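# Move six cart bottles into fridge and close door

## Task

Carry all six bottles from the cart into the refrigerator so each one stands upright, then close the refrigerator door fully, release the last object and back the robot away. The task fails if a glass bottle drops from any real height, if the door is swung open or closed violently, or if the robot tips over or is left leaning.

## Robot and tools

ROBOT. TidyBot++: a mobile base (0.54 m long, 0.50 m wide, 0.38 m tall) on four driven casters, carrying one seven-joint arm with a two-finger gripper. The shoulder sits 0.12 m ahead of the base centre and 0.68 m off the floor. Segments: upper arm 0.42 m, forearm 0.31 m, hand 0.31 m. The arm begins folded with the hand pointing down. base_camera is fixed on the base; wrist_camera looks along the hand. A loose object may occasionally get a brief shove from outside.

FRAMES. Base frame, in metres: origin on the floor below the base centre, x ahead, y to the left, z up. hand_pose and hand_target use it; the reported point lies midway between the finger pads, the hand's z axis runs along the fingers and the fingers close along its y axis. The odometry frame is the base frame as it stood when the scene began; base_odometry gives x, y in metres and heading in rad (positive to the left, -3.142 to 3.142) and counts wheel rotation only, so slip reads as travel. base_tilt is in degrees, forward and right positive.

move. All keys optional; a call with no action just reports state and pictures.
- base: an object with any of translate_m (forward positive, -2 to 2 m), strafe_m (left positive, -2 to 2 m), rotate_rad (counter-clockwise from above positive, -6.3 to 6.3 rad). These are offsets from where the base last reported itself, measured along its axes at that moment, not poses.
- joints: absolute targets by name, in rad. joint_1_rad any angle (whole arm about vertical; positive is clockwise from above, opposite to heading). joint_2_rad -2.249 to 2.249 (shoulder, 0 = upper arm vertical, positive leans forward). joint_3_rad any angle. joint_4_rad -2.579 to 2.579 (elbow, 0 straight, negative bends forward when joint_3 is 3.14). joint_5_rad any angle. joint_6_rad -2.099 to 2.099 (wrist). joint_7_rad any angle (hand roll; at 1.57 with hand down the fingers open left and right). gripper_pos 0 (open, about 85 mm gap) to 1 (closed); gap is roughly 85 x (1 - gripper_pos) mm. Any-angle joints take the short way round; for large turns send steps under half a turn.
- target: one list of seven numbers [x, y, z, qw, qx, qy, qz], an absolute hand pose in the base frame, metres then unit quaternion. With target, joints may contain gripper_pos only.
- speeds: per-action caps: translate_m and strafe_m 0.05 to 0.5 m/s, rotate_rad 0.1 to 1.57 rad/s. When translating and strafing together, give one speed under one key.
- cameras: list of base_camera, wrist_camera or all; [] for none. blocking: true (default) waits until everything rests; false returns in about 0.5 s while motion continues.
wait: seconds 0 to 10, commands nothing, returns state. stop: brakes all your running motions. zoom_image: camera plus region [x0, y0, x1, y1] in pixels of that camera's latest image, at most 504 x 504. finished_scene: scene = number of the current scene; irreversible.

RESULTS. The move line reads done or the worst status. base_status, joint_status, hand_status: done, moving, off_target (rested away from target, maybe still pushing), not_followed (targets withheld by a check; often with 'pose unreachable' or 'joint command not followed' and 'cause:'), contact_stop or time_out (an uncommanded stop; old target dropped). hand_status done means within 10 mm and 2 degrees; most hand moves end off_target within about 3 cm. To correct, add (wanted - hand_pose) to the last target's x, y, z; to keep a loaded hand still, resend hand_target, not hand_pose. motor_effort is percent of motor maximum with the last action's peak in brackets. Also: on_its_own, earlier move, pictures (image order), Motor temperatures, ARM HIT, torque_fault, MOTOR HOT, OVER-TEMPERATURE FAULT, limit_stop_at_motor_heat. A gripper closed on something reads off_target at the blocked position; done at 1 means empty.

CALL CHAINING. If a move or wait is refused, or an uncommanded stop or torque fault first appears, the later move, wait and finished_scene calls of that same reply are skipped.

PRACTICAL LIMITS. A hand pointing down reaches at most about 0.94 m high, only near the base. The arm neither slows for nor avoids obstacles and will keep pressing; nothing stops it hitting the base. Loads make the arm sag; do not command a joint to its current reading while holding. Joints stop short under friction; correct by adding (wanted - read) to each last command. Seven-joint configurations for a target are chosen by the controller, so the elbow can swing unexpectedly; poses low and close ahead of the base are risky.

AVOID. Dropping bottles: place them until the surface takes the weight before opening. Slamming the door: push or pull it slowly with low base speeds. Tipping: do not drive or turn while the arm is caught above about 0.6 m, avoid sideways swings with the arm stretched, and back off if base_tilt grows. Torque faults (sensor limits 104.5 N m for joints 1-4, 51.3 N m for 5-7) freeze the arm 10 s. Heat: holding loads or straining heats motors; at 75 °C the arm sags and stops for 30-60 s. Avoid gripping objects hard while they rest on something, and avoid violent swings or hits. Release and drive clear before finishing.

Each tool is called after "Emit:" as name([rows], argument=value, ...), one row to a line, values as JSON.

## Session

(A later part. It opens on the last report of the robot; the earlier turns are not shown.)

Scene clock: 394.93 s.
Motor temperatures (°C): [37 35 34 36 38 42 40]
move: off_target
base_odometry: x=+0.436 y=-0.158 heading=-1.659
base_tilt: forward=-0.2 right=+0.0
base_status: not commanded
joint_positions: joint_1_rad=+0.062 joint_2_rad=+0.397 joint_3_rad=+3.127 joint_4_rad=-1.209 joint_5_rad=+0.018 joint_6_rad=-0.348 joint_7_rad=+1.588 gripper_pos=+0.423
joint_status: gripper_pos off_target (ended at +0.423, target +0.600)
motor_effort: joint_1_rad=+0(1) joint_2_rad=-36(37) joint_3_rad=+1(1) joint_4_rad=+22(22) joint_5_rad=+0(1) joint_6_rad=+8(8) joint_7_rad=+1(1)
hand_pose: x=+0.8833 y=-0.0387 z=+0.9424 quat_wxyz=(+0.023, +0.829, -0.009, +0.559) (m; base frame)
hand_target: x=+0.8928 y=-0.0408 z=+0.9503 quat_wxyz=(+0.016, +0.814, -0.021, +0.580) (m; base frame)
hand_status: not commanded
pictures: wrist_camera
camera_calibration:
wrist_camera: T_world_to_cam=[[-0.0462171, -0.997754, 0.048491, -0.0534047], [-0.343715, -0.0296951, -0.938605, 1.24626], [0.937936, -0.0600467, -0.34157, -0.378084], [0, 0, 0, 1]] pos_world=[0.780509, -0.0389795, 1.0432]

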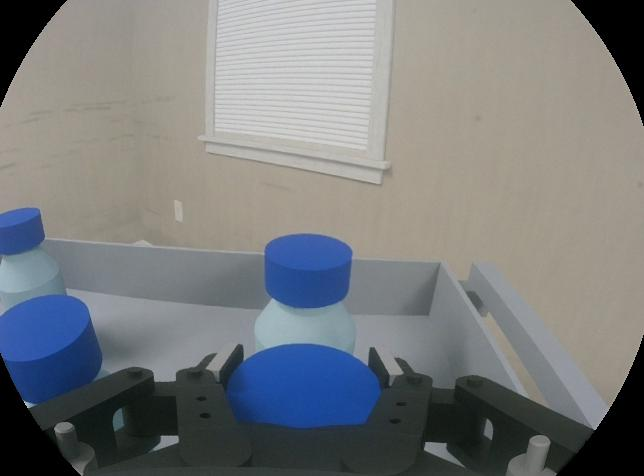

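Emit:
move(joints={"joint_2_rad":0.2,"joint_4_rad":-0.745,"joint_6_rad":-0.90}, cameras=[])

Emit:
move(base={"translate_m":-0.063,"strafe_m":0.005,"rotate_rad":2.467}, speeds={"rotate_rad":1.2}, joints={"joint_1_rad":0.115,"joint_2_rad":0.0,"joint_4_rad":-0.9,"joint_6_rad":-1.0})

Scene clock: 407.30 s.
Motor temperatures (°C): [37 35 34 36 38 42 40]
move: done
base_odometry: x=+0.436 y=-0.158 heading=-1.659
base_tilt: forward=-0.1 right=+0.1
base_status: not commanded
joint_positions: joint_1_rad=+0.062 joint_2_rad=+0.219 joint_3_rad=+3.127 joint_4_rad=-0.783 joint_5_rad=+0.018 joint_6_rad=-0.839 joint_7_rad=+1.588 gripper_pos=+0.423
joint_status: all done
motor_effort: joint_1_rad=+0(1) joint_2_rad=-34(49) joint_3_rad=+1(1) joint_4_rad=+24(29) joint_5_rad=+0(1) joint_6_rad=+12(13) joint_7_rad=+0(1)
hand_pose: x=+0.7741 y=-0.0354 z=+1.1787 quat_wxyz=(+0.027, +0.796, -0.012, +0.605) (m; base frame)
hand_target: x=+0.7556 y=-0.0380 z=+1.1941 quat_wxyz=(+0.021, +0.797, -0.028, +0.604) (m; base frame)
hand_status: not commanded
pictures: none
No camera images: "cameras" was empty.

Scene clock: 410.47 s.
Motor temperatures (°C): [37 35 34 36 38 42 40]
move: done
base_odometry: x=+0.446 y=-0.096 heading=+0.808
base_tilt: forward=-0.2 right=+0.1
base_status: done
joint_positions: joint_1_rad=+0.107 joint_2_rad=+0.029 joint_3_rad=+3.124 joint_4_rad=-0.920 joint_5_rad=+0.018 joint_6_rad=-0.939 joint_7_rad=+1.588 gripper_pos=+0.423
joint_status: all done
motor_effort: joint_1_rad=+0(4) joint_2_rad=-26(39) joint_3_rad=+1(3) joint_4_rad=+23(26) joint_5_rad=-1(2) joint_6_rad=+11(14) joint_7_rad=+1(1)
hand_pose: x=+0.6799 y=-0.0539 z=+1.1879 quat_wxyz=(+0.040, +0.810, -0.029, +0.585) (m; base frame)
hand_target: x=+0.6566 y=-0.0569 z=+1.1974 quat_wxyz=(+0.036, +0.812, -0.047, +0.581) (m; base frame)
hand_status: not commanded
pictures: base_camera, wrist_camera
camera_calibration:
wrist_camera: T_world_to_cam=[[-0.101353, -0.993574, 0.0503879, -0.0544125], [-0.283389, -0.0197164, -0.958802, 1.38978], [0.953634, -0.111457, -0.27957, -0.191434], [0, 0, 0, 1]] pos_world=[0.570893, -0.0479978, 1.28175]

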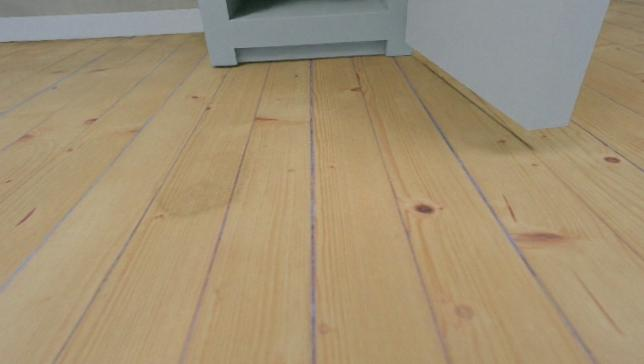

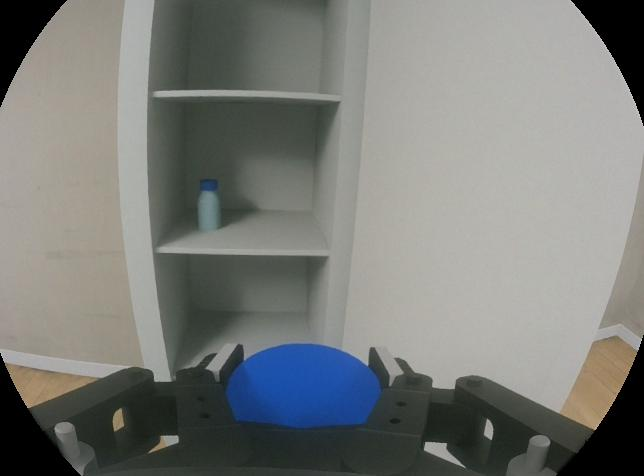

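Emit:
move(base={"translate_m":0.5,"strafe_m":-0.03}, speeds={"translate_m":0.4}, joints={"joint_2_rad":0.17,"joint_4_rad":-0.83,"joint_6_rad":-0.83})

Emit:
move(base={"translate_m":0.36}, speeds={"translate_m":0.15}, cameras=["wrist_camera"])

Scene clock: 416.97 s.
Motor temperatures (°C): [37 35 34 36 38 42 40]
move: off_target
base_odometry: x=+0.814 y=+0.245 heading=+0.809
base_tilt: forward=-0.1 right=+0.0
base_status: done
joint_positions: joint_1_rad=+0.107 joint_2_rad=+0.201 joint_3_rad=+3.124 joint_4_rad=-0.876 joint_5_rad=+0.018 joint_6_rad=-0.904 joint_7_rad=+1.588 gripper_pos=+0.423
joint_status: joint_4_rad off_target (ended at -0.876, target -0.830); the others done
motor_effort: joint_1_rad=+0(1) joint_2_rad=-34(39) joint_3_rad=+1(2) joint_4_rad=+25(26) joint_5_rad=+0(1) joint_6_rad=+10(13) joint_7_rad=+1(1)
hand_pose: x=+0.7622 y=-0.0628 z=+1.1190 quat_wxyz=(+0.037, +0.836, -0.030, +0.547) (m; base frame)
hand_target: x=+0.7518 y=-0.0669 z=+1.1867 quat_wxyz=(+0.036, +0.791, -0.045, +0.609) (m; base frame)
hand_status: not commanded
pictures: base_camera, wrist_camera
camera_calibration:
wrist_camera: T_world_to_cam=[[-0.0965198, -0.994146, 0.0485605, -0.0530542], [-0.369292, -0.00953738, -0.929265, 1.37998], [0.924288, -0.107625, -0.366209, -0.17062], [0, 0, 0, 1]] pos_world=[0.662197, -0.0579453, 1.22246]

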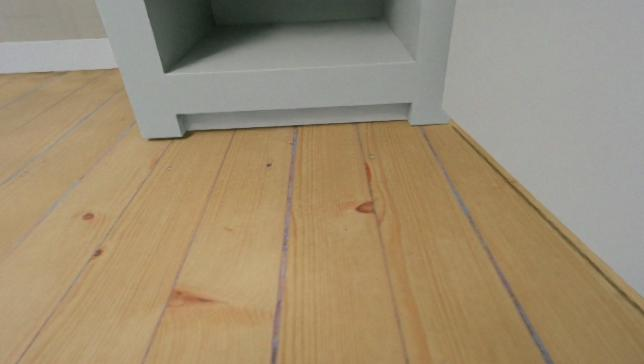

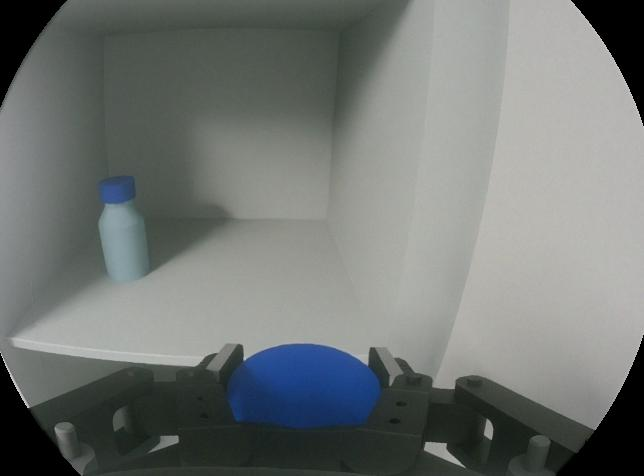

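Scene clock: 419.97 s.
Motor temperatures (°C): [37 35 34 36 38 42 40]
move: done
base_odometry: x=+1.063 y=+0.506 heading=+0.808
base_tilt: forward=-0.1 right=+0.1
base_status: done
joint_positions: joint_1_rad=+0.107 joint_2_rad=+0.198 joint_3_rad=+3.124 joint_4_rad=-0.875 joint_5_rad=+0.018 joint_6_rad=-0.903 joint_7_rad=+1.588 gripper_pos=+0.423
joint_status: not commanded
motor_effort: joint_1_rad=-1(1) joint_2_rad=-32(38) joint_3_rad=+0(2) joint_4_rad=+24(26) joint_5_rad=+1(1) joint_6_rad=+11(13) joint_7_rad=+1(1)
hand_pose: x=+0.7607 y=-0.0626 z=+1.1218 quat_wxyz=(+0.037, +0.834, -0.030, +0.549) (m; base frame)
hand_target: x=+0.7518 y=-0.0669 z=+1.1867 quat_wxyz=(+0.036, +0.791, -0.045, +0.609) (m; base frame)
hand_status: not commanded
pictures: wrist_camera
camera_calibration:
wrist_camera: T_world_to_cam=[[-0.0967381, -0.994123, 0.0485918, -0.0530426], [-0.365158, -0.00996765, -0.930892, 1.38065], [0.925906, -0.107796, -0.362047, -0.174056], [0, 0, 0, 1]] pos_world=[0.660184, -0.0577315, 1.2248]

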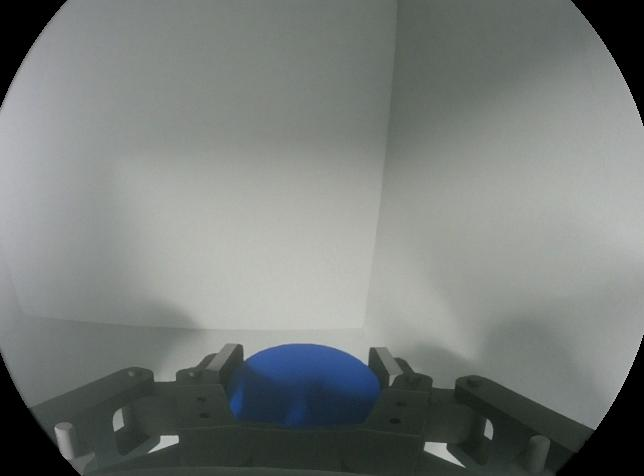

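Emit:
move(base={"translate_m":0.03}, speeds={"translate_m":0.15}, joints={"joint_2_rad":0.15,"joint_4_rad":-0.99,"joint_6_rad":-0.70}, cameras=[])

Emit:
move(joints={"joint_2_rad":0.14,"joint_4_rad":-1.05,"joint_6_rad":-0.65}, cameras=[])

Emit:
move(joints={"joint_2_rad":0.14,"joint_4_rad":-1.08,"joint_6_rad":-0.64}, cameras=["wrist_camera"])

Scene clock: 428.50 s.
Motor temperatures (°C): [37 35 34 36 38 42 40]
move: done
base_odometry: x=+1.083 y=+0.527 heading=+0.808
base_tilt: forward=-0.1 right=+0.1
base_status: done
joint_positions: joint_1_rad=+0.108 joint_2_rad=+0.186 joint_3_rad=+3.124 joint_4_rad=-1.006 joint_5_rad=+0.018 joint_6_rad=-0.793 joint_7_rad=+1.588 gripper_pos=+0.423
joint_status: all done
motor_effort: joint_1_rad=-1(3) joint_2_rad=-33(37) joint_3_rad=+1(3) joint_4_rad=+25(26) joint_5_rad=+0(1) joint_6_rad=+11(12) joint_7_rad=+1(1)
hand_pose: x=+0.7706 y=-0.0630 z=+1.0866 quat_wxyz=(+0.037, +0.837, -0.029, +0.546) (m; base frame)
hand_target: x=+0.7639 y=-0.0668 z=+1.1464 quat_wxyz=(+0.035, +0.794, -0.043, +0.605) (m; base frame)
hand_status: not commanded
pictures: none
No camera images: "cameras" was empty.

Scene clock: 429.27 s.
Motor temperatures (°C): [37 35 34 36 38 42 40]
move: done
base_odometry: x=+1.083 y=+0.527 heading=+0.808
base_tilt: forward=-0.1 right=+0.1
base_status: not commanded
joint_positions: joint_1_rad=+0.108 joint_2_rad=+0.169 joint_3_rad=+3.124 joint_4_rad=-1.056 joint_5_rad=+0.018 joint_6_rad=-0.734 joint_7_rad=+1.588 gripper_pos=+0.423
joint_status: all done
motor_effort: joint_1_rad=-1(1) joint_2_rad=-31(34) joint_3_rad=+1(1) joint_4_rad=+24(25) joint_5_rad=-1(1) joint_6_rad=+10(11) joint_7_rad=+0(1)
hand_pose: x=+0.7705 y=-0.0626 z=+1.0852 quat_wxyz=(+0.038, +0.830, -0.029, +0.556) (m; base frame)
hand_target: x=+0.7660 y=-0.0664 z=+1.1326 quat_wxyz=(+0.035, +0.794, -0.042, +0.605) (m; base frame)
hand_status: not commanded
pictures: none
No camera images: "cameras" was empty.

Scene clock: 429.90 s.
Motor temperatures (°C): [37 35 34 36 38 42 40]
move: done
base_odometry: x=+1.083 y=+0.527 heading=+0.808
base_tilt: forward=-0.1 right=+0.1
base_status: not commanded
joint_positions: joint_1_rad=+0.108 joint_2_rad=+0.160 joint_3_rad=+3.124 joint_4_rad=-1.076 joint_5_rad=+0.018 joint_6_rad=-0.713 joint_7_rad=+1.588 gripper_pos=+0.423
joint_status: all done
motor_effort: joint_1_rad=-1(2) joint_2_rad=-29(32) joint_3_rad=+0(1) joint_4_rad=+22(24) joint_5_rad=+0(1) joint_6_rad=+8(10) joint_7_rad=+1(1)
hand_pose: x=+0.7693 y=-0.0623 z=+1.0852 quat_wxyz=(+0.038, +0.827, -0.028, +0.560) (m; base frame)
hand_target: x=+0.7676 y=-0.0665 z=+1.1178 quat_wxyz=(+0.035, +0.800, -0.042, +0.597) (m; base frame)
hand_status: not commanded
pictures: wrist_camera
camera_calibration:
wrist_camera: T_world_to_cam=[[-0.0951067, -0.994187, 0.0504699, -0.0534637], [-0.340438, -0.0151592, -0.940145, 1.3404], [0.935445, -0.106596, -0.337017, -0.22969], [0, 0, 0, 1]] pos_world=[0.6661, -0.0573174, 1.18546]

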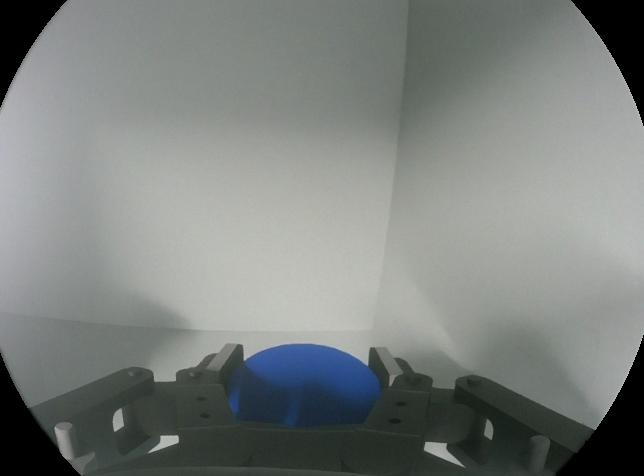

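Emit:
move(joints={"gripper_pos":0.15}, cameras=[])

Emit:
move(base={"translate_m":-0.35}, speeds={"translate_m":0.3}, cameras=["wrist_camera"])

Emit:
move(base={"translate_m":-0.592}, joints={"joint_1_rad":-0.08,"joint_2_rad":0.0,"joint_4_rad":-1.2,"joint_6_rad":-0.85}, cameras=[])

Emit:
move(base={"rotate_rad":-2.468}, speeds={"rotate_rad":1.3})

Scene clock: 437.50 s.
Motor temperatures (°C): [37 35 34 36 38 42 40]
move: done
base_odometry: x=+1.083 y=+0.527 heading=+0.808
base_tilt: forward=-0.2 right=+0.0
base_status: not commanded
joint_positions: joint_1_rad=+0.108 joint_2_rad=+0.153 joint_3_rad=+3.124 joint_4_rad=-1.077 joint_5_rad=+0.018 joint_6_rad=-0.709 joint_7_rad=+1.588 gripper_pos=+0.150
joint_status: all done
motor_effort: joint_1_rad=-1(2) joint_2_rad=-27(30) joint_3_rad=+1(1) joint_4_rad=+21(23) joint_5_rad=+0(1) joint_6_rad=+8(9) joint_7_rad=+1(1)
hand_pose: x=+0.7668 y=-0.0620 z=+1.0909 quat_wxyz=(+0.038, +0.824, -0.028, +0.565) (m; base frame)
hand_target: x=+0.7676 y=-0.0665 z=+1.1178 quat_wxyz=(+0.035, +0.800, -0.042, +0.597) (m; base frame)
hand_status: not commanded
pictures: none
No camera images: "cameras" was empty.

Scene clock: 439.53 s.
Motor temperatures (°C): [37 35 34 36 38 42 40]
move: done
base_odometry: x=+0.842 y=+0.274 heading=+0.808
base_tilt: forward=-0.1 right=+0.0
base_status: done
joint_positions: joint_1_rad=+0.109 joint_2_rad=+0.135 joint_3_rad=+3.123 joint_4_rad=-1.077 joint_5_rad=+0.018 joint_6_rad=-0.706 joint_7_rad=+1.588 gripper_pos=+0.150
joint_status: not commanded
motor_effort: joint_1_rad=-1(3) joint_2_rad=-27(34) joint_3_rad=+1(4) joint_4_rad=+21(22) joint_5_rad=-1(1) joint_6_rad=+7(9) joint_7_rad=+0(2)
hand_pose: x=+0.7593 y=-0.0618 z=+1.1037 quat_wxyz=(+0.039, +0.818, -0.028, +0.573) (m; base frame)
hand_target: x=+0.7676 y=-0.0665 z=+1.1178 quat_wxyz=(+0.035, +0.800, -0.042, +0.597) (m; base frame)
hand_status: not commanded
pictures: wrist_camera
camera_calibration:
wrist_camera: T_world_to_cam=[[-0.0975449, -0.993937, 0.0507456, -0.0532754], [-0.30997, -0.0181113, -0.950574, 1.34267], [0.945729, -0.108453, -0.306323, -0.25589], [0, 0, 0, 1]] pos_world=[0.652995, -0.0563869, 1.20063]

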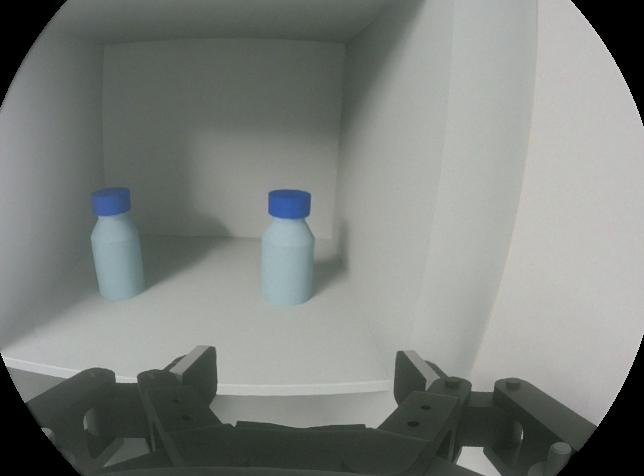

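Scene clock: 441.77 s.
Motor temperatures (°C): [37 35 34 36 38 42 40]
move: done
base_odometry: x=+0.433 y=-0.154 heading=+0.808
base_tilt: forward=-0.2 right=+0.1
base_status: done
joint_positions: joint_1_rad=-0.071 joint_2_rad=-0.007 joint_3_rad=+3.123 joint_4_rad=-1.191 joint_5_rad=+0.018 joint_6_rad=-0.775 joint_7_rad=+1.588 gripper_pos=+0.150
joint_status: all done
motor_effort: joint_1_rad=+0(3) joint_2_rad=-21(33) joint_3_rad=+1(3) joint_4_rad=+20(22) joint_5_rad=+0(1) joint_6_rad=+7(9) joint_7_rad=+1(1)
hand_pose: x=+0.6931 y=+0.0490 z=+1.1033 quat_wxyz=(-0.011, +0.829, +0.046, +0.557) (m; base frame)
hand_target: x=+0.6856 y=+0.0521 z=+1.0730 quat_wxyz=(-0.017, +0.854, +0.037, +0.519) (m; base frame)
hand_status: not commanded
pictures: none
No camera images: "cameras" was empty.

Scene clock: 444.77 s.
Motor temperatures (°C): [37 35 34 36 38 42 40]
move: done
base_odometry: x=+0.433 y=-0.154 heading=-1.660
base_tilt: forward=-0.1 right=+0.1
base_status: done
joint_positions: joint_1_rad=-0.076 joint_2_rad=-0.006 joint_3_rad=+3.123 joint_4_rad=-1.191 joint_5_rad=+0.018 joint_6_rad=-0.775 joint_7_rad=+1.588 gripper_pos=+0.150
joint_status: not commanded
motor_effort: joint_1_rad=-1(3) joint_2_rad=-21(24) joint_3_rad=+1(4) joint_4_rad=+21(21) joint_5_rad=+0(2) joint_6_rad=+7(8) joint_7_rad=+1(2)
hand_pose: x=+0.6933 y=+0.0518 z=+1.1026 quat_wxyz=(-0.012, +0.829, +0.048, +0.557) (m; base frame)
hand_target: x=+0.6856 y=+0.0521 z=+1.0730 quat_wxyz=(-0.017, +0.854, +0.037, +0.519) (m; base frame)
hand_status: not commanded
pictures: base_camera, wrist_camera
camera_calibration:
wrist_camera: T_world_to_cam=[[0.0884722, -0.994663, 0.0530952, -0.0782589], [-0.341744, -0.0803795, -0.936349, 1.33275], [0.935619, 0.064696, -0.347031, -0.13853], [0, 0, 0, 1]] pos_world=[0.591993, 0.0382466, 1.204]

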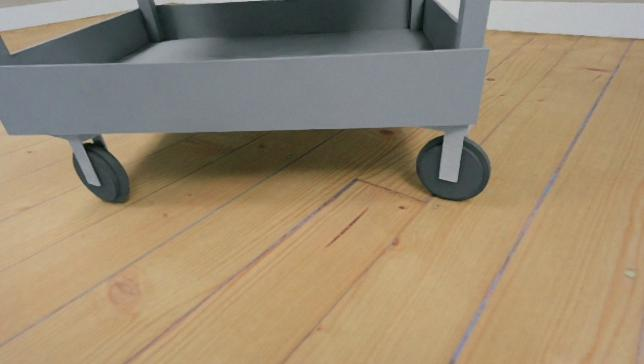

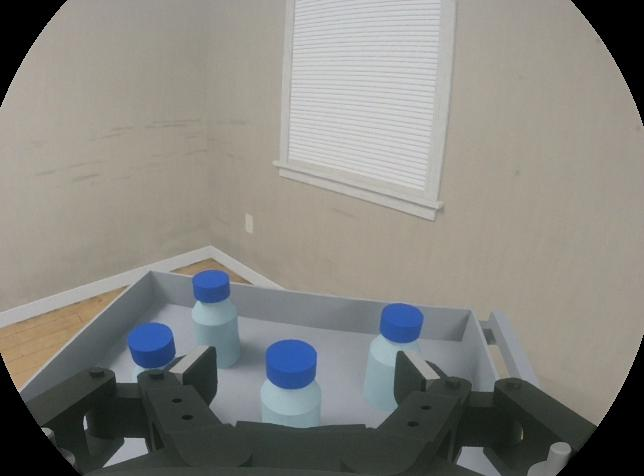

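Emit:
move(joints={"joint_1_rad":-0.105,"joint_2_rad":0.455,"joint_4_rad":-0.97,"joint_6_rad":-0.47}, cameras=["wrist_camera"])

Scene clock: 454.17 s.
Motor temperatures (°C): [37 35 34 36 38 42 40]
move: done
base_odometry: x=+0.433 y=-0.154 heading=-1.659
base_tilt: forward=-0.2 right=+0.1
base_status: not commanded
joint_positions: joint_1_rad=-0.089 joint_2_rad=+0.452 joint_3_rad=+3.123 joint_4_rad=-0.998 joint_5_rad=+0.018 joint_6_rad=-0.542 joint_7_rad=+1.588 gripper_pos=+0.150
joint_status: all done
motor_effort: joint_1_rad=-1(2) joint_2_rad=-39(43) joint_3_rad=+1(1) joint_4_rad=+22(23) joint_5_rad=+0(1) joint_6_rad=+8(10) joint_7_rad=+1(1)
hand_pose: x=+0.8948 y=+0.0781 z=+0.9706 quat_wxyz=(-0.019, +0.838, +0.053, +0.543) (m; base frame)
hand_target: x=+0.9044 y=+0.0922 z=+1.0064 quat_wxyz=(-0.033, +0.811, +0.046, +0.583) (m; base frame)
hand_status: not commanded
pictures: wrist_camera
camera_calibration:
wrist_camera: T_world_to_cam=[[0.105234, -0.993378, 0.0461123, -0.0711942], [-0.371359, -0.0822708, -0.924837, 1.29559], [0.922507, 0.0802, -0.377557, -0.334432], [0, 0, 0, 1]] pos_world=[0.797136, 0.0626877, 1.07522]

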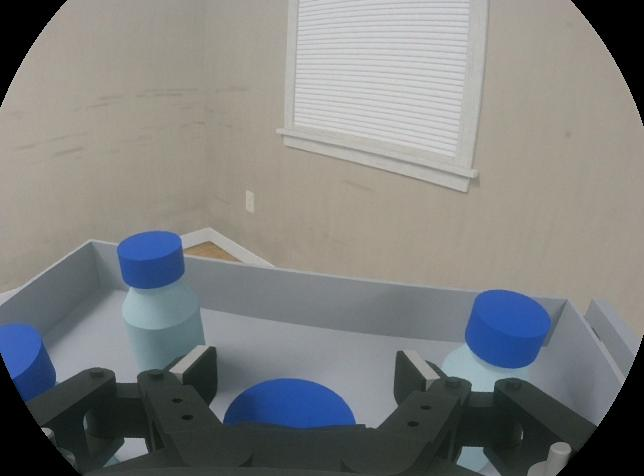

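Emit:
move(joints={"joint_1_rad":-0.114,"joint_2_rad":0.46,"joint_4_rad":-1.095,"joint_6_rad":-0.36}, cameras=["wrist_camera"])

Scene clock: 461.17 s.
Motor temperatures (°C): [37 35 34 36 38 42 40]
move: done
base_odometry: x=+0.433 y=-0.154 heading=-1.659
base_tilt: forward=-0.2 right=+0.0
base_status: not commanded
joint_positions: joint_1_rad=-0.099 joint_2_rad=+0.453 joint_3_rad=+3.123 joint_4_rad=-1.091 joint_5_rad=+0.018 joint_6_rad=-0.433 joint_7_rad=+1.588 gripper_pos=+0.150
joint_status: all done
motor_effort: joint_1_rad=+0(1) joint_2_rad=-39(41) joint_3_rad=+1(1) joint_4_rad=+22(23) joint_5_rad=+1(1) joint_6_rad=+8(9) joint_7_rad=+1(1)
hand_pose: x=+0.8984 y=+0.0869 z=+0.9457 quat_wxyz=(-0.022, +0.833, +0.058, +0.550) (m; base frame)
hand_target: x=+0.9065 y=+0.1010 z=+0.9589 quat_wxyz=(-0.036, +0.816, +0.052, +0.575) (m; base frame)
hand_status: not commanded
pictures: wrist_camera
camera_calibration:
wrist_camera: T_world_to_cam=[[0.115973, -0.992175, 0.046255, -0.0715954], [-0.355553, -0.0849531, -0.930787, 1.26627], [0.927433, 0.0915006, -0.362623, -0.367429], [0, 0, 0, 1]] pos_world=[0.799295, 0.0701584, 1.0487]

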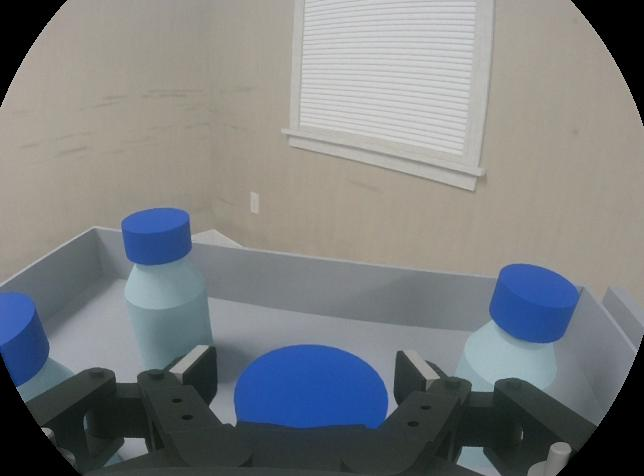

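Emit:
move(joints={"gripper_pos":0.6}, cameras=["wrist_camera"])

Emit:
move(joints={"joint_2_rad":0.2,"joint_4_rad":-0.745,"joint_6_rad":-0.90}, cameras=[])

Emit:
move(base={"translate_m":-0.059,"strafe_m":0.009,"rotate_rad":2.467}, speeds={"rotate_rad":1.2}, joints={"joint_1_rad":-0.0,"joint_2_rad":0.0,"joint_4_rad":-0.9,"joint_6_rad":-1.0})

Scene clock: 467.37 s.
Motor temperatures (°C): [37 35 34 36 38 42 40]
move: off_target
base_odometry: x=+0.433 y=-0.154 heading=-1.659
base_tilt: forward=-0.2 right=+0.1
base_status: not commanded
joint_positions: joint_1_rad=-0.099 joint_2_rad=+0.453 joint_3_rad=+3.123 joint_4_rad=-1.091 joint_5_rad=+0.018 joint_6_rad=-0.430 joint_7_rad=+1.588 gripper_pos=+0.427
joint_status: gripper_pos off_target (ended at +0.427, target +0.600)
motor_effort: joint_1_rad=-1(3) joint_2_rad=-39(39) joint_3_rad=+0(1) joint_4_rad=+22(22) joint_5_rad=+0(1) joint_6_rad=+8(9) joint_7_rad=+1(1)
hand_pose: x=+0.8987 y=+0.0870 z=+0.9464 quat_wxyz=(-0.022, +0.832, +0.058, +0.551) (m; base frame)
hand_target: x=+0.9065 y=+0.1010 z=+0.9589 quat_wxyz=(-0.036, +0.816, +0.052, +0.575) (m; base frame)
hand_status: not commanded
pictures: wrist_camera
camera_calibration:
wrist_camera: T_world_to_cam=[[0.115886, -0.992185, 0.0462592, -0.0715458], [-0.353298, -0.0847026, -0.931669, 1.26581], [0.928306, 0.0916244, -0.360352, -0.370398], [0, 0, 0, 1]] pos_world=[0.799342, 0.0701685, 1.04915]

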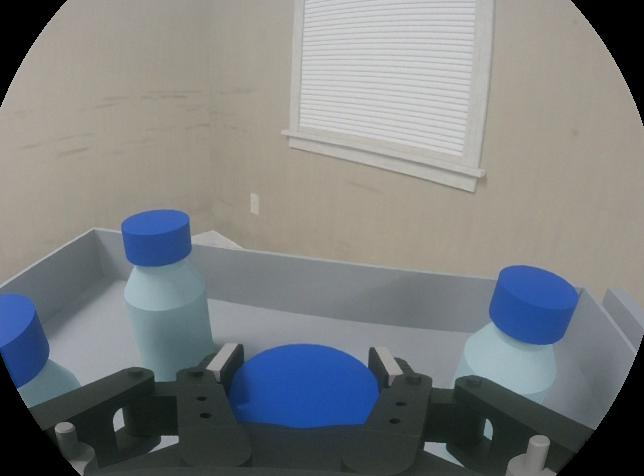

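Scene clock: 469.27 s.
Motor temperatures (°C): [37 35 34 36 38 42 40]
move: done
base_odometry: x=+0.433 y=-0.154 heading=-1.659
base_tilt: forward=-0.2 right=+0.1
base_status: not commanded
joint_positions: joint_1_rad=-0.100 joint_2_rad=+0.215 joint_3_rad=+3.123 joint_4_rad=-0.772 joint_5_rad=+0.018 joint_6_rad=-0.836 joint_7_rad=+1.588 gripper_pos=+0.427
joint_status: all done
motor_effort: joint_1_rad=-1(1) joint_2_rad=-33(51) joint_3_rad=+1(1) joint_4_rad=+23(29) joint_5_rad=+1(1) joint_6_rad=+12(12) joint_7_rad=+1(1)
hand_pose: x=+0.7685 y=+0.0718 z=+1.1884 quat_wxyz=(-0.023, +0.789, +0.053, +0.612) (m; base frame)
hand_target: x=+0.7520 y=+0.0778 z=+1.1941 quat_wxyz=(-0.034, +0.796, +0.045, +0.603) (m; base frame)
hand_status: not commanded
pictures: none
No camera images: "cameras" was empty.

Scene clock: 472.43 s.
Motor temperatures (°C): [37 35 34 36 38 42 40]
move: done
base_odometry: x=+0.447 y=-0.096 heading=+0.807
base_tilt: forward=-0.1 right=+0.0
base_status: done
joint_positions: joint_1_rad=-0.008 joint_2_rad=+0.024 joint_3_rad=+3.122 joint_4_rad=-0.915 joint_5_rad=+0.018 joint_6_rad=-0.935 joint_7_rad=+1.588 gripper_pos=+0.427
joint_status: all done
motor_effort: joint_1_rad=-1(4) joint_2_rad=-24(38) joint_3_rad=+1(4) joint_4_rad=+22(25) joint_5_rad=+0(2) joint_6_rad=+10(12) joint_7_rad=+1(1)
hand_pose: x=+0.6797 y=+0.0118 z=+1.1948 quat_wxyz=(+0.006, +0.806, +0.018, +0.592) (m; base frame)
hand_target: x=+0.6595 y=+0.0052 z=+1.1974 quat_wxyz=(+0.003, +0.813, +0.000, +0.582) (m; base frame)
hand_status: not commanded
pictures: base_camera, wrist_camera
camera_calibration:
wrist_camera: T_world_to_cam=[[0.0144446, -0.99863, 0.0503016, -0.0680591], [-0.265358, -0.0523315, -0.962729, 1.39049], [0.964042, 0.00055835, -0.26575, -0.20694], [0, 0, 0, 1]] pos_world=[0.56946, 0.00491606, 1.28709]

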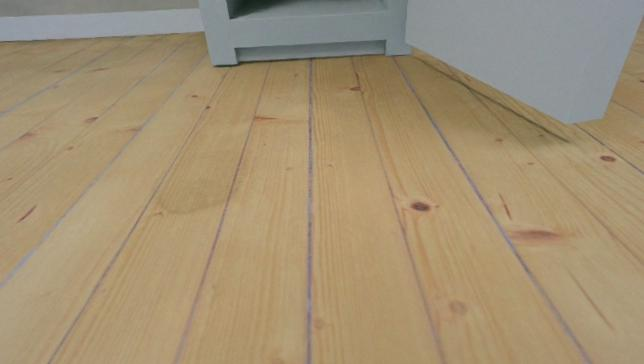

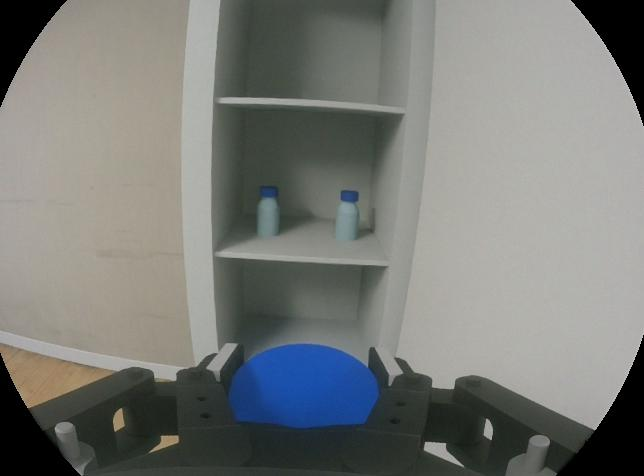

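Emit:
move(base={"translate_m":0.5,"strafe_m":0.02}, speeds={"translate_m":0.4}, joints={"joint_2_rad":0.17,"joint_4_rad":-0.82,"joint_6_rad":-0.84})

Emit:
move(base={"translate_m":0.3}, speeds={"translate_m":0.15}, cameras=["wrist_camera"])

Scene clock: 481.37 s.
Motor temperatures (°C): [37 35 34 36 38 42 40]
move: off_target
base_odometry: x=+0.778 y=+0.279 heading=+0.808
base_tilt: forward=-0.1 right=+0.1
base_status: done
joint_positions: joint_1_rad=-0.008 joint_2_rad=+0.196 joint_3_rad=+3.122 joint_4_rad=-0.861 joint_5_rad=+0.018 joint_6_rad=-0.909 joint_7_rad=+1.588 gripper_pos=+0.427
joint_status: joint_4_rad off_target (ended at -0.861, target -0.820); the others done
motor_effort: joint_1_rad=+0(1) joint_2_rad=-32(37) joint_3_rad=+0(2) joint_4_rad=+23(25) joint_5_rad=-1(1) joint_6_rad=+10(12) joint_7_rad=+1(1)
hand_pose: x=+0.7617 y=+0.0124 z=+1.1292 quat_wxyz=(+0.005, +0.832, +0.018, +0.555) (m; base frame)
hand_target: x=+0.7536 y=+0.0061 z=+1.1893 quat_wxyz=(+0.001, +0.792, +0.000, +0.610) (m; base frame)
hand_status: not commanded
pictures: base_camera, wrist_camera
camera_calibration:
wrist_camera: T_world_to_cam=[[0.0191158, -0.998656, 0.0481789, -0.0665105], [-0.351901, -0.0518246, -0.934601, 1.38324], [0.935842, 0.000911436, -0.352419, -0.184037], [0, 0, 0, 1]] pos_world=[0.660264, 0.00543233, 1.23112]

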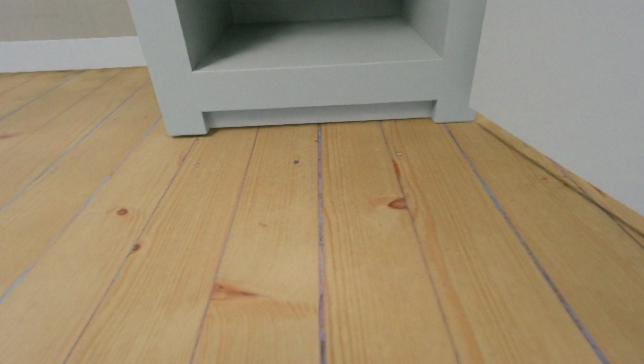

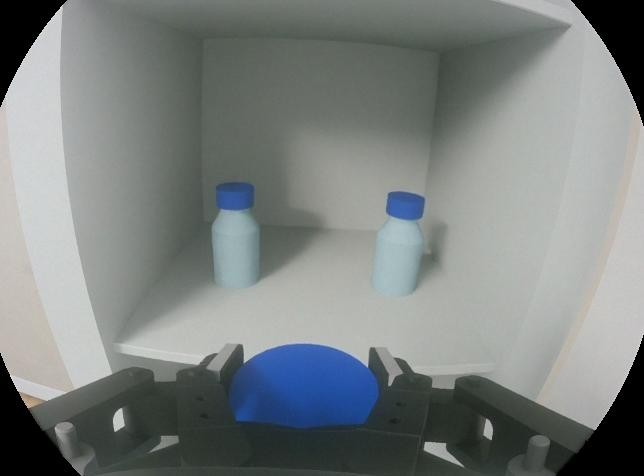

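Scene clock: 483.97 s.
Motor temperatures (°C): [37 35 34 36 38 42 40]
move: done
base_odometry: x=+0.985 y=+0.496 heading=+0.808
base_tilt: forward=-0.2 right=+0.1
base_status: done
joint_positions: joint_1_rad=-0.008 joint_2_rad=+0.193 joint_3_rad=+3.122 joint_4_rad=-0.860 joint_5_rad=+0.018 joint_6_rad=-0.909 joint_7_rad=+1.588 gripper_pos=+0.427
joint_status: not commanded
motor_effort: joint_1_rad=+0(1) joint_2_rad=-31(36) joint_3_rad=+0(1) joint_4_rad=+23(25) joint_5_rad=-1(1) joint_6_rad=+11(12) joint_7_rad=+1(1)
hand_pose: x=+0.7601 y=+0.0123 z=+1.1319 quat_wxyz=(+0.005, +0.831, +0.018, +0.556) (m; base frame)
hand_target: x=+0.7536 y=+0.0061 z=+1.1893 quat_wxyz=(+0.001, +0.792, +0.000, +0.610) (m; base frame)
hand_status: not commanded
pictures: wrist_camera
camera_calibration:
wrist_camera: T_world_to_cam=[[0.0189039, -0.998658, 0.048209, -0.0664984], [-0.347861, -0.0517746, -0.936115, 1.38386], [0.937355, 0.000926174, -0.348373, -0.187391], [0, 0, 0, 1]] pos_world=[0.658299, 0.00541296, 1.23337]

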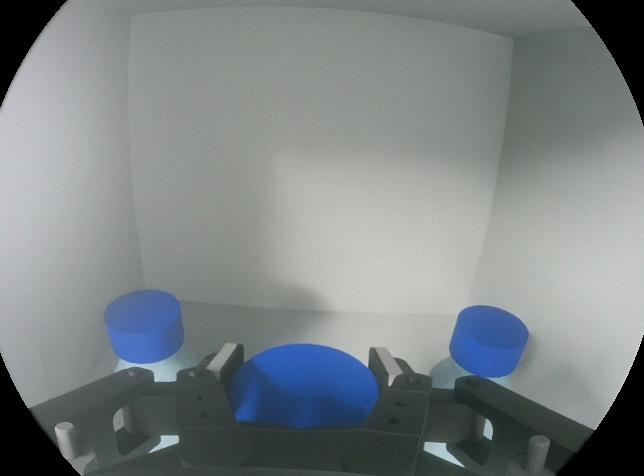

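Emit:
move(base={"translate_m":0.08,"strafe_m":-0.002}, speeds={"translate_m":0.15}, joints={"joint_2_rad":0.15,"joint_4_rad":-0.97,"joint_6_rad":-0.72}, cameras=["wrist_camera"])

Emit:
move(joints={"joint_2_rad":0.14,"joint_4_rad":-1.05,"joint_6_rad":-0.66}, cameras=[])

Emit:
move(joints={"joint_2_rad":0.14,"joint_4_rad":-1.08,"joint_6_rad":-0.65}, cameras=["wrist_camera"])

Scene clock: 494.63 s.
Motor temperatures (°C): [37 35 34 36 38 42 40]
move: done
base_odometry: x=+1.042 y=+0.553 heading=+0.809
base_tilt: forward=-0.1 right=+0.1
base_status: done
joint_positions: joint_1_rad=-0.008 joint_2_rad=+0.177 joint_3_rad=+3.122 joint_4_rad=-0.987 joint_5_rad=+0.018 joint_6_rad=-0.808 joint_7_rad=+1.588 gripper_pos=+0.427
joint_status: all done
motor_effort: joint_1_rad=+0(1) joint_2_rad=-32(39) joint_3_rad=+1(2) joint_4_rad=+24(27) joint_5_rad=+0(1) joint_6_rad=+11(12) joint_7_rad=+1(1)
hand_pose: x=+0.7682 y=+0.0132 z=+1.0985 quat_wxyz=(+0.005, +0.834, +0.019, +0.552) (m; base frame)
hand_target: x=+0.7646 y=+0.0075 z=+1.1521 quat_wxyz=(+0.001, +0.796, +0.002, +0.606) (m; base frame)
hand_status: not commanded
pictures: wrist_camera
camera_calibration:
wrist_camera: T_world_to_cam=[[0.0211808, -0.998555, 0.0493944, -0.067222], [-0.358029, -0.0537046, -0.932165, 1.35891], [0.93347, 0.00205943, -0.358649, -0.192279], [0, 0, 0, 1]] pos_world=[0.667441, 0.00625111, 1.20109]

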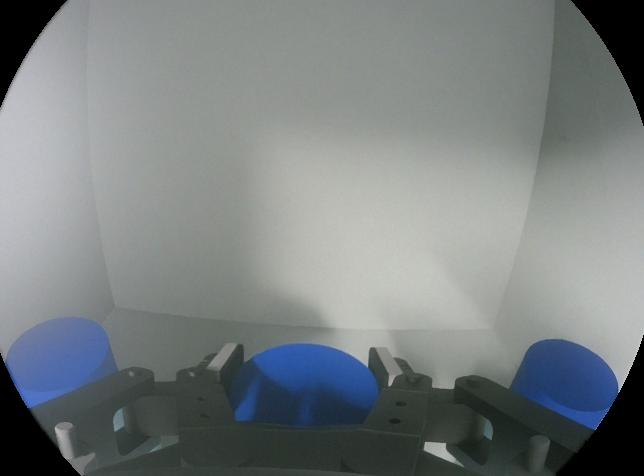

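Scene clock: 495.47 s.
Motor temperatures (°C): [37 35 34 36 38 42 40]
move: done
base_odometry: x=+1.042 y=+0.553 heading=+0.809
base_tilt: forward=-0.1 right=+0.0
base_status: not commanded
joint_positions: joint_1_rad=-0.008 joint_2_rad=+0.165 joint_3_rad=+3.122 joint_4_rad=-1.049 joint_5_rad=+0.018 joint_6_rad=-0.739 joint_7_rad=+1.588 gripper_pos=+0.427
joint_status: all done
motor_effort: joint_1_rad=-1(1) joint_2_rad=-30(33) joint_3_rad=+1(1) joint_4_rad=+23(24) joint_5_rad=+0(1) joint_6_rad=+10(11) joint_7_rad=+1(1)
hand_pose: x=+0.7709 y=+0.0137 z=+1.0908 quat_wxyz=(+0.005, +0.828, +0.020, +0.560) (m; base frame)
hand_target: x=+0.7685 y=+0.0082 z=+1.1296 quat_wxyz=(+0.001, +0.799, +0.003, +0.602) (m; base frame)
hand_status: not commanded
pictures: none
No camera images: "cameras" was empty.

Scene clock: 496.10 s.
Motor temperatures (°C): [37 35 34 36 38 42 40]
move: done
base_odometry: x=+1.042 y=+0.553 heading=+0.809
base_tilt: forward=-0.2 right=+0.1
base_status: not commanded
joint_positions: joint_1_rad=-0.008 joint_2_rad=+0.155 joint_3_rad=+3.122 joint_4_rad=-1.070 joint_5_rad=+0.018 joint_6_rad=-0.718 joint_7_rad=+1.588 gripper_pos=+0.427
joint_status: all done
motor_effort: joint_1_rad=-2(2) joint_2_rad=-28(30) joint_3_rad=+0(1) joint_4_rad=+21(22) joint_5_rad=-1(1) joint_6_rad=+7(10) joint_7_rad=+0(1)
hand_pose: x=+0.7693 y=+0.0139 z=+1.0909 quat_wxyz=(+0.005, +0.825, +0.020, +0.564) (m; base frame)
hand_target: x=+0.7701 y=+0.0083 z=+1.1148 quat_wxyz=(+0.001, +0.805, +0.004, +0.594) (m; base frame)
hand_status: not commanded
pictures: wrist_camera
camera_calibration:
wrist_camera: T_world_to_cam=[[0.0212106, -0.998511, 0.0502596, -0.0671913], [-0.330178, -0.0544464, -0.942347, 1.34201], [0.94368, 0.00339307, -0.330842, -0.2343], [0, 0, 0, 1]] pos_world=[0.665632, 0.00677138, 1.1905]

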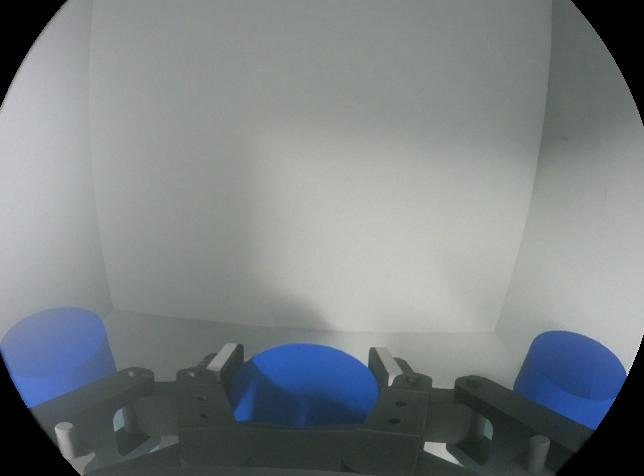

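Emit:
move(joints={"gripper_pos":0.2}, cameras=[])

Emit:
move(base={"translate_m":-0.35}, speeds={"translate_m":0.3}, cameras=["wrist_camera"])

Emit:
move(base={"translate_m":-0.698,"strafe_m":-0.064}, joints={"joint_1_rad":0.0,"joint_2_rad":0.0,"joint_4_rad":-1.2,"joint_6_rad":-0.85,"gripper_pos":0.15}, cameras=[])

Emit:
move(base={"rotate_rad":-2.468}, speeds={"rotate_rad":1.3})

Scene clock: 509.33 s.
Motor temperatures (°C): [37 35 34 36 38 42 40]
move: done
base_odometry: x=+1.042 y=+0.553 heading=+0.809
base_tilt: forward=-0.2 right=+0.1
base_status: not commanded
joint_positions: joint_1_rad=-0.008 joint_2_rad=+0.154 joint_3_rad=+3.122 joint_4_rad=-1.071 joint_5_rad=+0.018 joint_6_rad=-0.718 joint_7_rad=+1.588 gripper_pos=+0.200
joint_status: all done
motor_effort: joint_1_rad=+0(2) joint_2_rad=-27(29) joint_3_rad=+1(1) joint_4_rad=+21(22) joint_5_rad=+0(1) joint_6_rad=+7(9) joint_7_rad=+1(1)
hand_pose: x=+0.7691 y=+0.0139 z=+1.0910 quat_wxyz=(+0.005, +0.825, +0.020, +0.564) (m; base frame)
hand_target: x=+0.7701 y=+0.0083 z=+1.1148 quat_wxyz=(+0.001, +0.805, +0.004, +0.594) (m; base frame)
hand_status: not commanded
pictures: none
No camera images: "cameras" was empty.

Scene clock: 511.37 s.
Motor temperatures (°C): [37 35 34 36 38 42 40]
move: done
base_odometry: x=+0.800 y=+0.300 heading=+0.809
base_tilt: forward=-0.2 right=+0.1
base_status: done
joint_positions: joint_1_rad=-0.007 joint_2_rad=+0.135 joint_3_rad=+3.122 joint_4_rad=-1.073 joint_5_rad=+0.018 joint_6_rad=-0.716 joint_7_rad=+1.588 gripper_pos=+0.200
joint_status: not commanded
motor_effort: joint_1_rad=+0(2) joint_2_rad=-26(34) joint_3_rad=+1(2) joint_4_rad=+21(22) joint_5_rad=+0(1) joint_6_rad=+7(9) joint_7_rad=+1(1)
hand_pose: x=+0.7613 y=+0.0133 z=+1.1028 quat_wxyz=(+0.005, +0.820, +0.019, +0.572) (m; base frame)
hand_target: x=+0.7701 y=+0.0083 z=+1.1148 quat_wxyz=(+0.001, +0.805, +0.004, +0.594) (m; base frame)
hand_status: not commanded
pictures: wrist_camera
camera_calibration:
wrist_camera: T_world_to_cam=[[0.0195096, -0.998532, 0.0505351, -0.0671668], [-0.311985, -0.054101, -0.948546, 1.34357], [0.949887, 0.00273954, -0.312582, -0.247634], [0, 0, 0, 1]] pos_world=[0.655707, 0.00629864, 1.20043]

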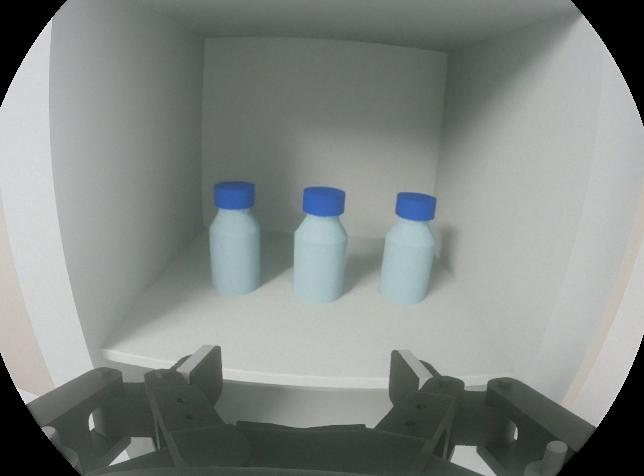

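Scene clock: 513.83 s.
Motor temperatures (°C): [37 35 34 36 38 42 40]
move: done
base_odometry: x=+0.365 y=-0.250 heading=+0.808
base_tilt: forward=-0.1 right=+0.1
base_status: done
joint_positions: joint_1_rad=-0.007 joint_2_rad=-0.007 joint_3_rad=+3.122 joint_4_rad=-1.194 joint_5_rad=+0.018 joint_6_rad=-0.783 joint_7_rad=+1.588 gripper_pos=+0.150
joint_status: all done
motor_effort: joint_1_rad=+0(2) joint_2_rad=-21(32) joint_3_rad=+1(2) joint_4_rad=+20(22) joint_5_rad=+0(1) joint_6_rad=+8(9) joint_7_rad=+1(1)
hand_pose: x=+0.6941 y=+0.0126 z=+1.0992 quat_wxyz=(+0.007, +0.833, +0.020, +0.553) (m; base frame)
hand_target: x=+0.6879 y=+0.0066 z=+1.0730 quat_wxyz=(+0.004, +0.855, +0.003, +0.519) (m; base frame)
hand_status: not commanded
pictures: none
No camera images: "cameras" was empty.

Scene clock: 516.83 s.
Motor temperatures (°C): [37 35 34 36 38 42 40]
move: done
base_odometry: x=+0.365 y=-0.250 heading=-1.659
base_tilt: forward=-0.2 right=+0.0
base_status: done
joint_positions: joint_1_rad=-0.001 joint_2_rad=-0.006 joint_3_rad=+3.122 joint_4_rad=-1.194 joint_5_rad=+0.018 joint_6_rad=-0.783 joint_7_rad=+1.588 gripper_pos=+0.150
joint_status: not commanded
motor_effort: joint_1_rad=+0(3) joint_2_rad=-21(24) joint_3_rad=+1(4) joint_4_rad=+21(21) joint_5_rad=+0(2) joint_6_rad=+7(8) joint_7_rad=+0(1)
hand_pose: x=+0.6945 y=+0.0093 z=+1.0987 quat_wxyz=(+0.008, +0.833, +0.018, +0.552) (m; base frame)
hand_target: x=+0.6879 y=+0.0066 z=+1.0730 quat_wxyz=(+0.004, +0.855, +0.003, +0.519) (m; base frame)
hand_status: not commanded
pictures: base_camera, wrist_camera
camera_calibration:
wrist_camera: T_world_to_cam=[[0.0154507, -0.998469, 0.0531071, -0.0696616], [-0.356832, -0.0551223, -0.932541, 1.33218], [0.934041, -0.00454194, -0.357137, -0.125459], [0, 0, 0, 1]] pos_world=[0.593623, 0.00330781, 1.2012]

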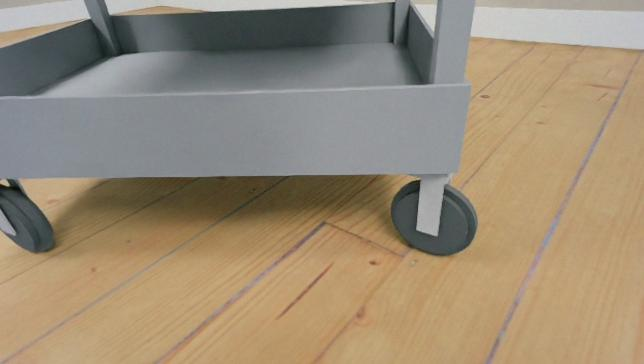

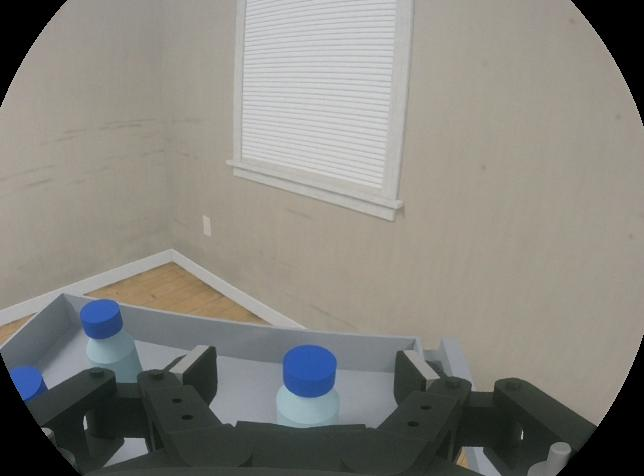

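Emit:
move(joints={"joint_1_rad":0.02,"joint_2_rad":0.42,"joint_4_rad":-1.04,"joint_6_rad":-0.43}, cameras=["wrist_camera"])

Scene clock: 530.53 s.
Motor temperatures (°C): [37 35 34 36 38 42 40]
move: done
base_odometry: x=+0.365 y=-0.250 heading=-1.659
base_tilt: forward=-0.1 right=+0.1
base_status: not commanded
joint_positions: joint_1_rad=+0.004 joint_2_rad=+0.418 joint_3_rad=+3.122 joint_4_rad=-1.068 joint_5_rad=+0.018 joint_6_rad=-0.502 joint_7_rad=+1.588 gripper_pos=+0.150
joint_status: all done
motor_effort: joint_1_rad=-1(1) joint_2_rad=-38(42) joint_3_rad=+0(2) joint_4_rad=+22(23) joint_5_rad=+0(1) joint_6_rad=+7(9) joint_7_rad=+1(1)
hand_pose: x=+0.8874 y=+0.0073 z=+0.9667 quat_wxyz=(+0.006, +0.838, +0.016, +0.545) (m; base frame)
hand_target: x=+0.8983 y=-0.0056 z=+1.0032 quat_wxyz=(+0.003, +0.810, -0.004, +0.586) (m; base frame)
hand_status: not commanded
pictures: wrist_camera
camera_calibration:
wrist_camera: T_world_to_cam=[[0.0149524, -0.998819, 0.0462193, -0.0605164], [-0.373374, -0.0484582, -0.926414, 1.28644], [0.92756, -0.003405, -0.373658, -0.331019], [0, 0, 0, 1]] pos_world=[0.788269, 0.000766494, 1.07089]

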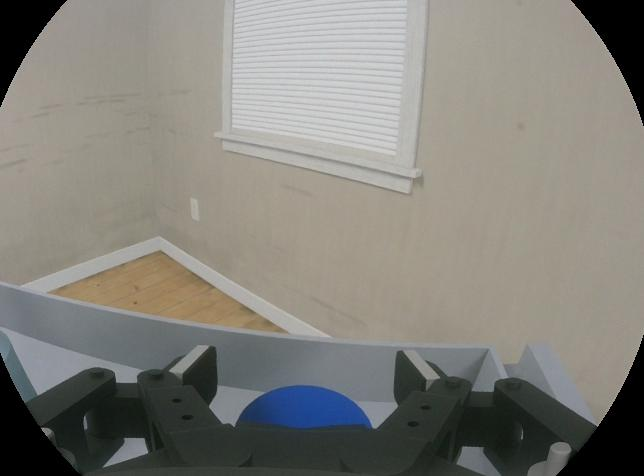

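Emit:
move(joints={"joint_2_rad":0.412,"joint_4_rad":-1.19,"joint_6_rad":-0.29}, cameras=["wrist_camera"])

Emit:
move(joints={"gripper_pos":0.6}, cameras=["wrist_camera"])

Scene clock: 536.07 s.
Motor temperatures (°C): [37 35 34 36 38 42 40]
move: done
base_odometry: x=+0.365 y=-0.250 heading=-1.659
base_tilt: forward=-0.1 right=+0.1
base_status: not commanded
joint_positions: joint_1_rad=+0.004 joint_2_rad=+0.417 joint_3_rad=+3.122 joint_4_rad=-1.186 joint_5_rad=+0.018 joint_6_rad=-0.363 joint_7_rad=+1.588 gripper_pos=+0.150
joint_status: all done
motor_effort: joint_1_rad=+0(1) joint_2_rad=-38(40) joint_3_rad=+1(1) joint_4_rad=+22(23) joint_5_rad=+0(1) joint_6_rad=+7(9) joint_7_rad=+0(1)
hand_pose: x=+0.8907 y=+0.0083 z=+0.9370 quat_wxyz=(+0.005, +0.832, +0.016, +0.555) (m; base frame)
hand_target: x=+0.8968 y=-0.0039 z=+0.9595 quat_wxyz=(+0.002, +0.811, -0.002, +0.585) (m; base frame)
hand_status: not commanded
pictures: wrist_camera
camera_calibration:
wrist_camera: T_world_to_cam=[[0.0162453, -0.998794, 0.0463398, -0.0594429], [-0.351535, -0.0490925, -0.934887, 1.24879], [0.936034, -0.00110253, -0.351908, -0.373131], [0, 0, 0, 1]] pos_world=[0.78922, 0.00152347, 1.03892]

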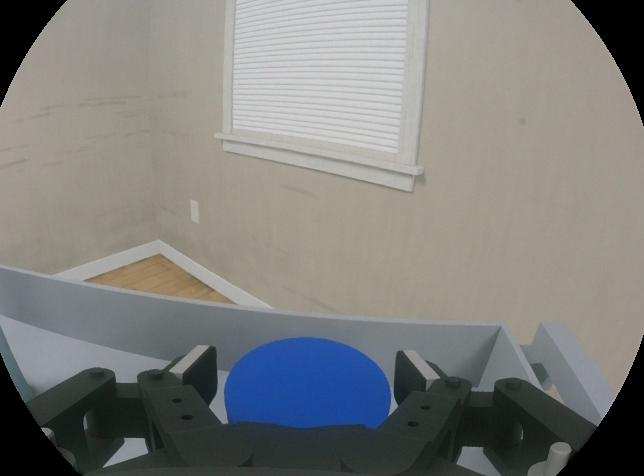

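Scene clock: 536.87 s.
Motor temperatures (°C): [37 35 34 36 38 42 40]
move: off_target
base_odometry: x=+0.365 y=-0.250 heading=-1.659
base_tilt: forward=-0.1 right=+0.1
base_status: not commanded
joint_positions: joint_1_rad=+0.004 joint_2_rad=+0.417 joint_3_rad=+3.122 joint_4_rad=-1.186 joint_5_rad=+0.018 joint_6_rad=-0.361 joint_7_rad=+1.588 gripper_pos=+0.421
joint_status: gripper_pos off_target (ended at +0.421, target +0.600)
motor_effort: joint_1_rad=+0(1) joint_2_rad=-38(38) joint_3_rad=+0(2) joint_4_rad=+22(22) joint_5_rad=+1(1) joint_6_rad=+8(9) joint_7_rad=+1(2)
hand_pose: x=+0.8909 y=+0.0081 z=+0.9375 quat_wxyz=(+0.005, +0.831, +0.016, +0.555) (m; base frame)
hand_target: x=+0.8968 y=-0.0039 z=+0.9595 quat_wxyz=(+0.002, +0.811, -0.002, +0.585) (m; base frame)
hand_status: not commanded
pictures: wrist_camera
camera_calibration:
wrist_camera: T_world_to_cam=[[0.0158986, -0.998799, 0.0463428, -0.05938], [-0.350184, -0.0489753, -0.9354, 1.24853], [0.936546, -0.00135699, -0.350542, -0.374853], [0, 0, 0, 1]] pos_world=[0.789225, 0.00132963, 1.03922]

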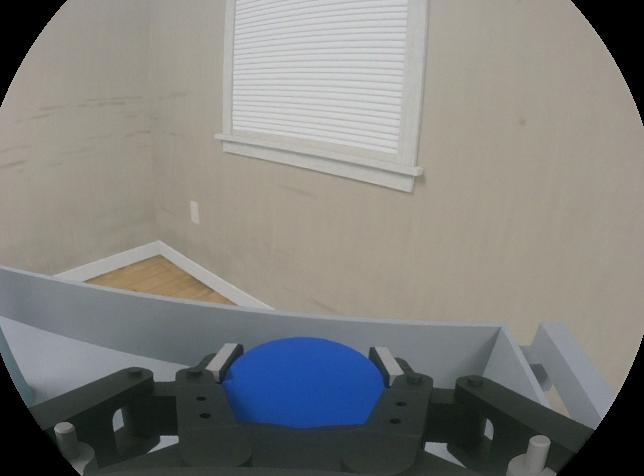

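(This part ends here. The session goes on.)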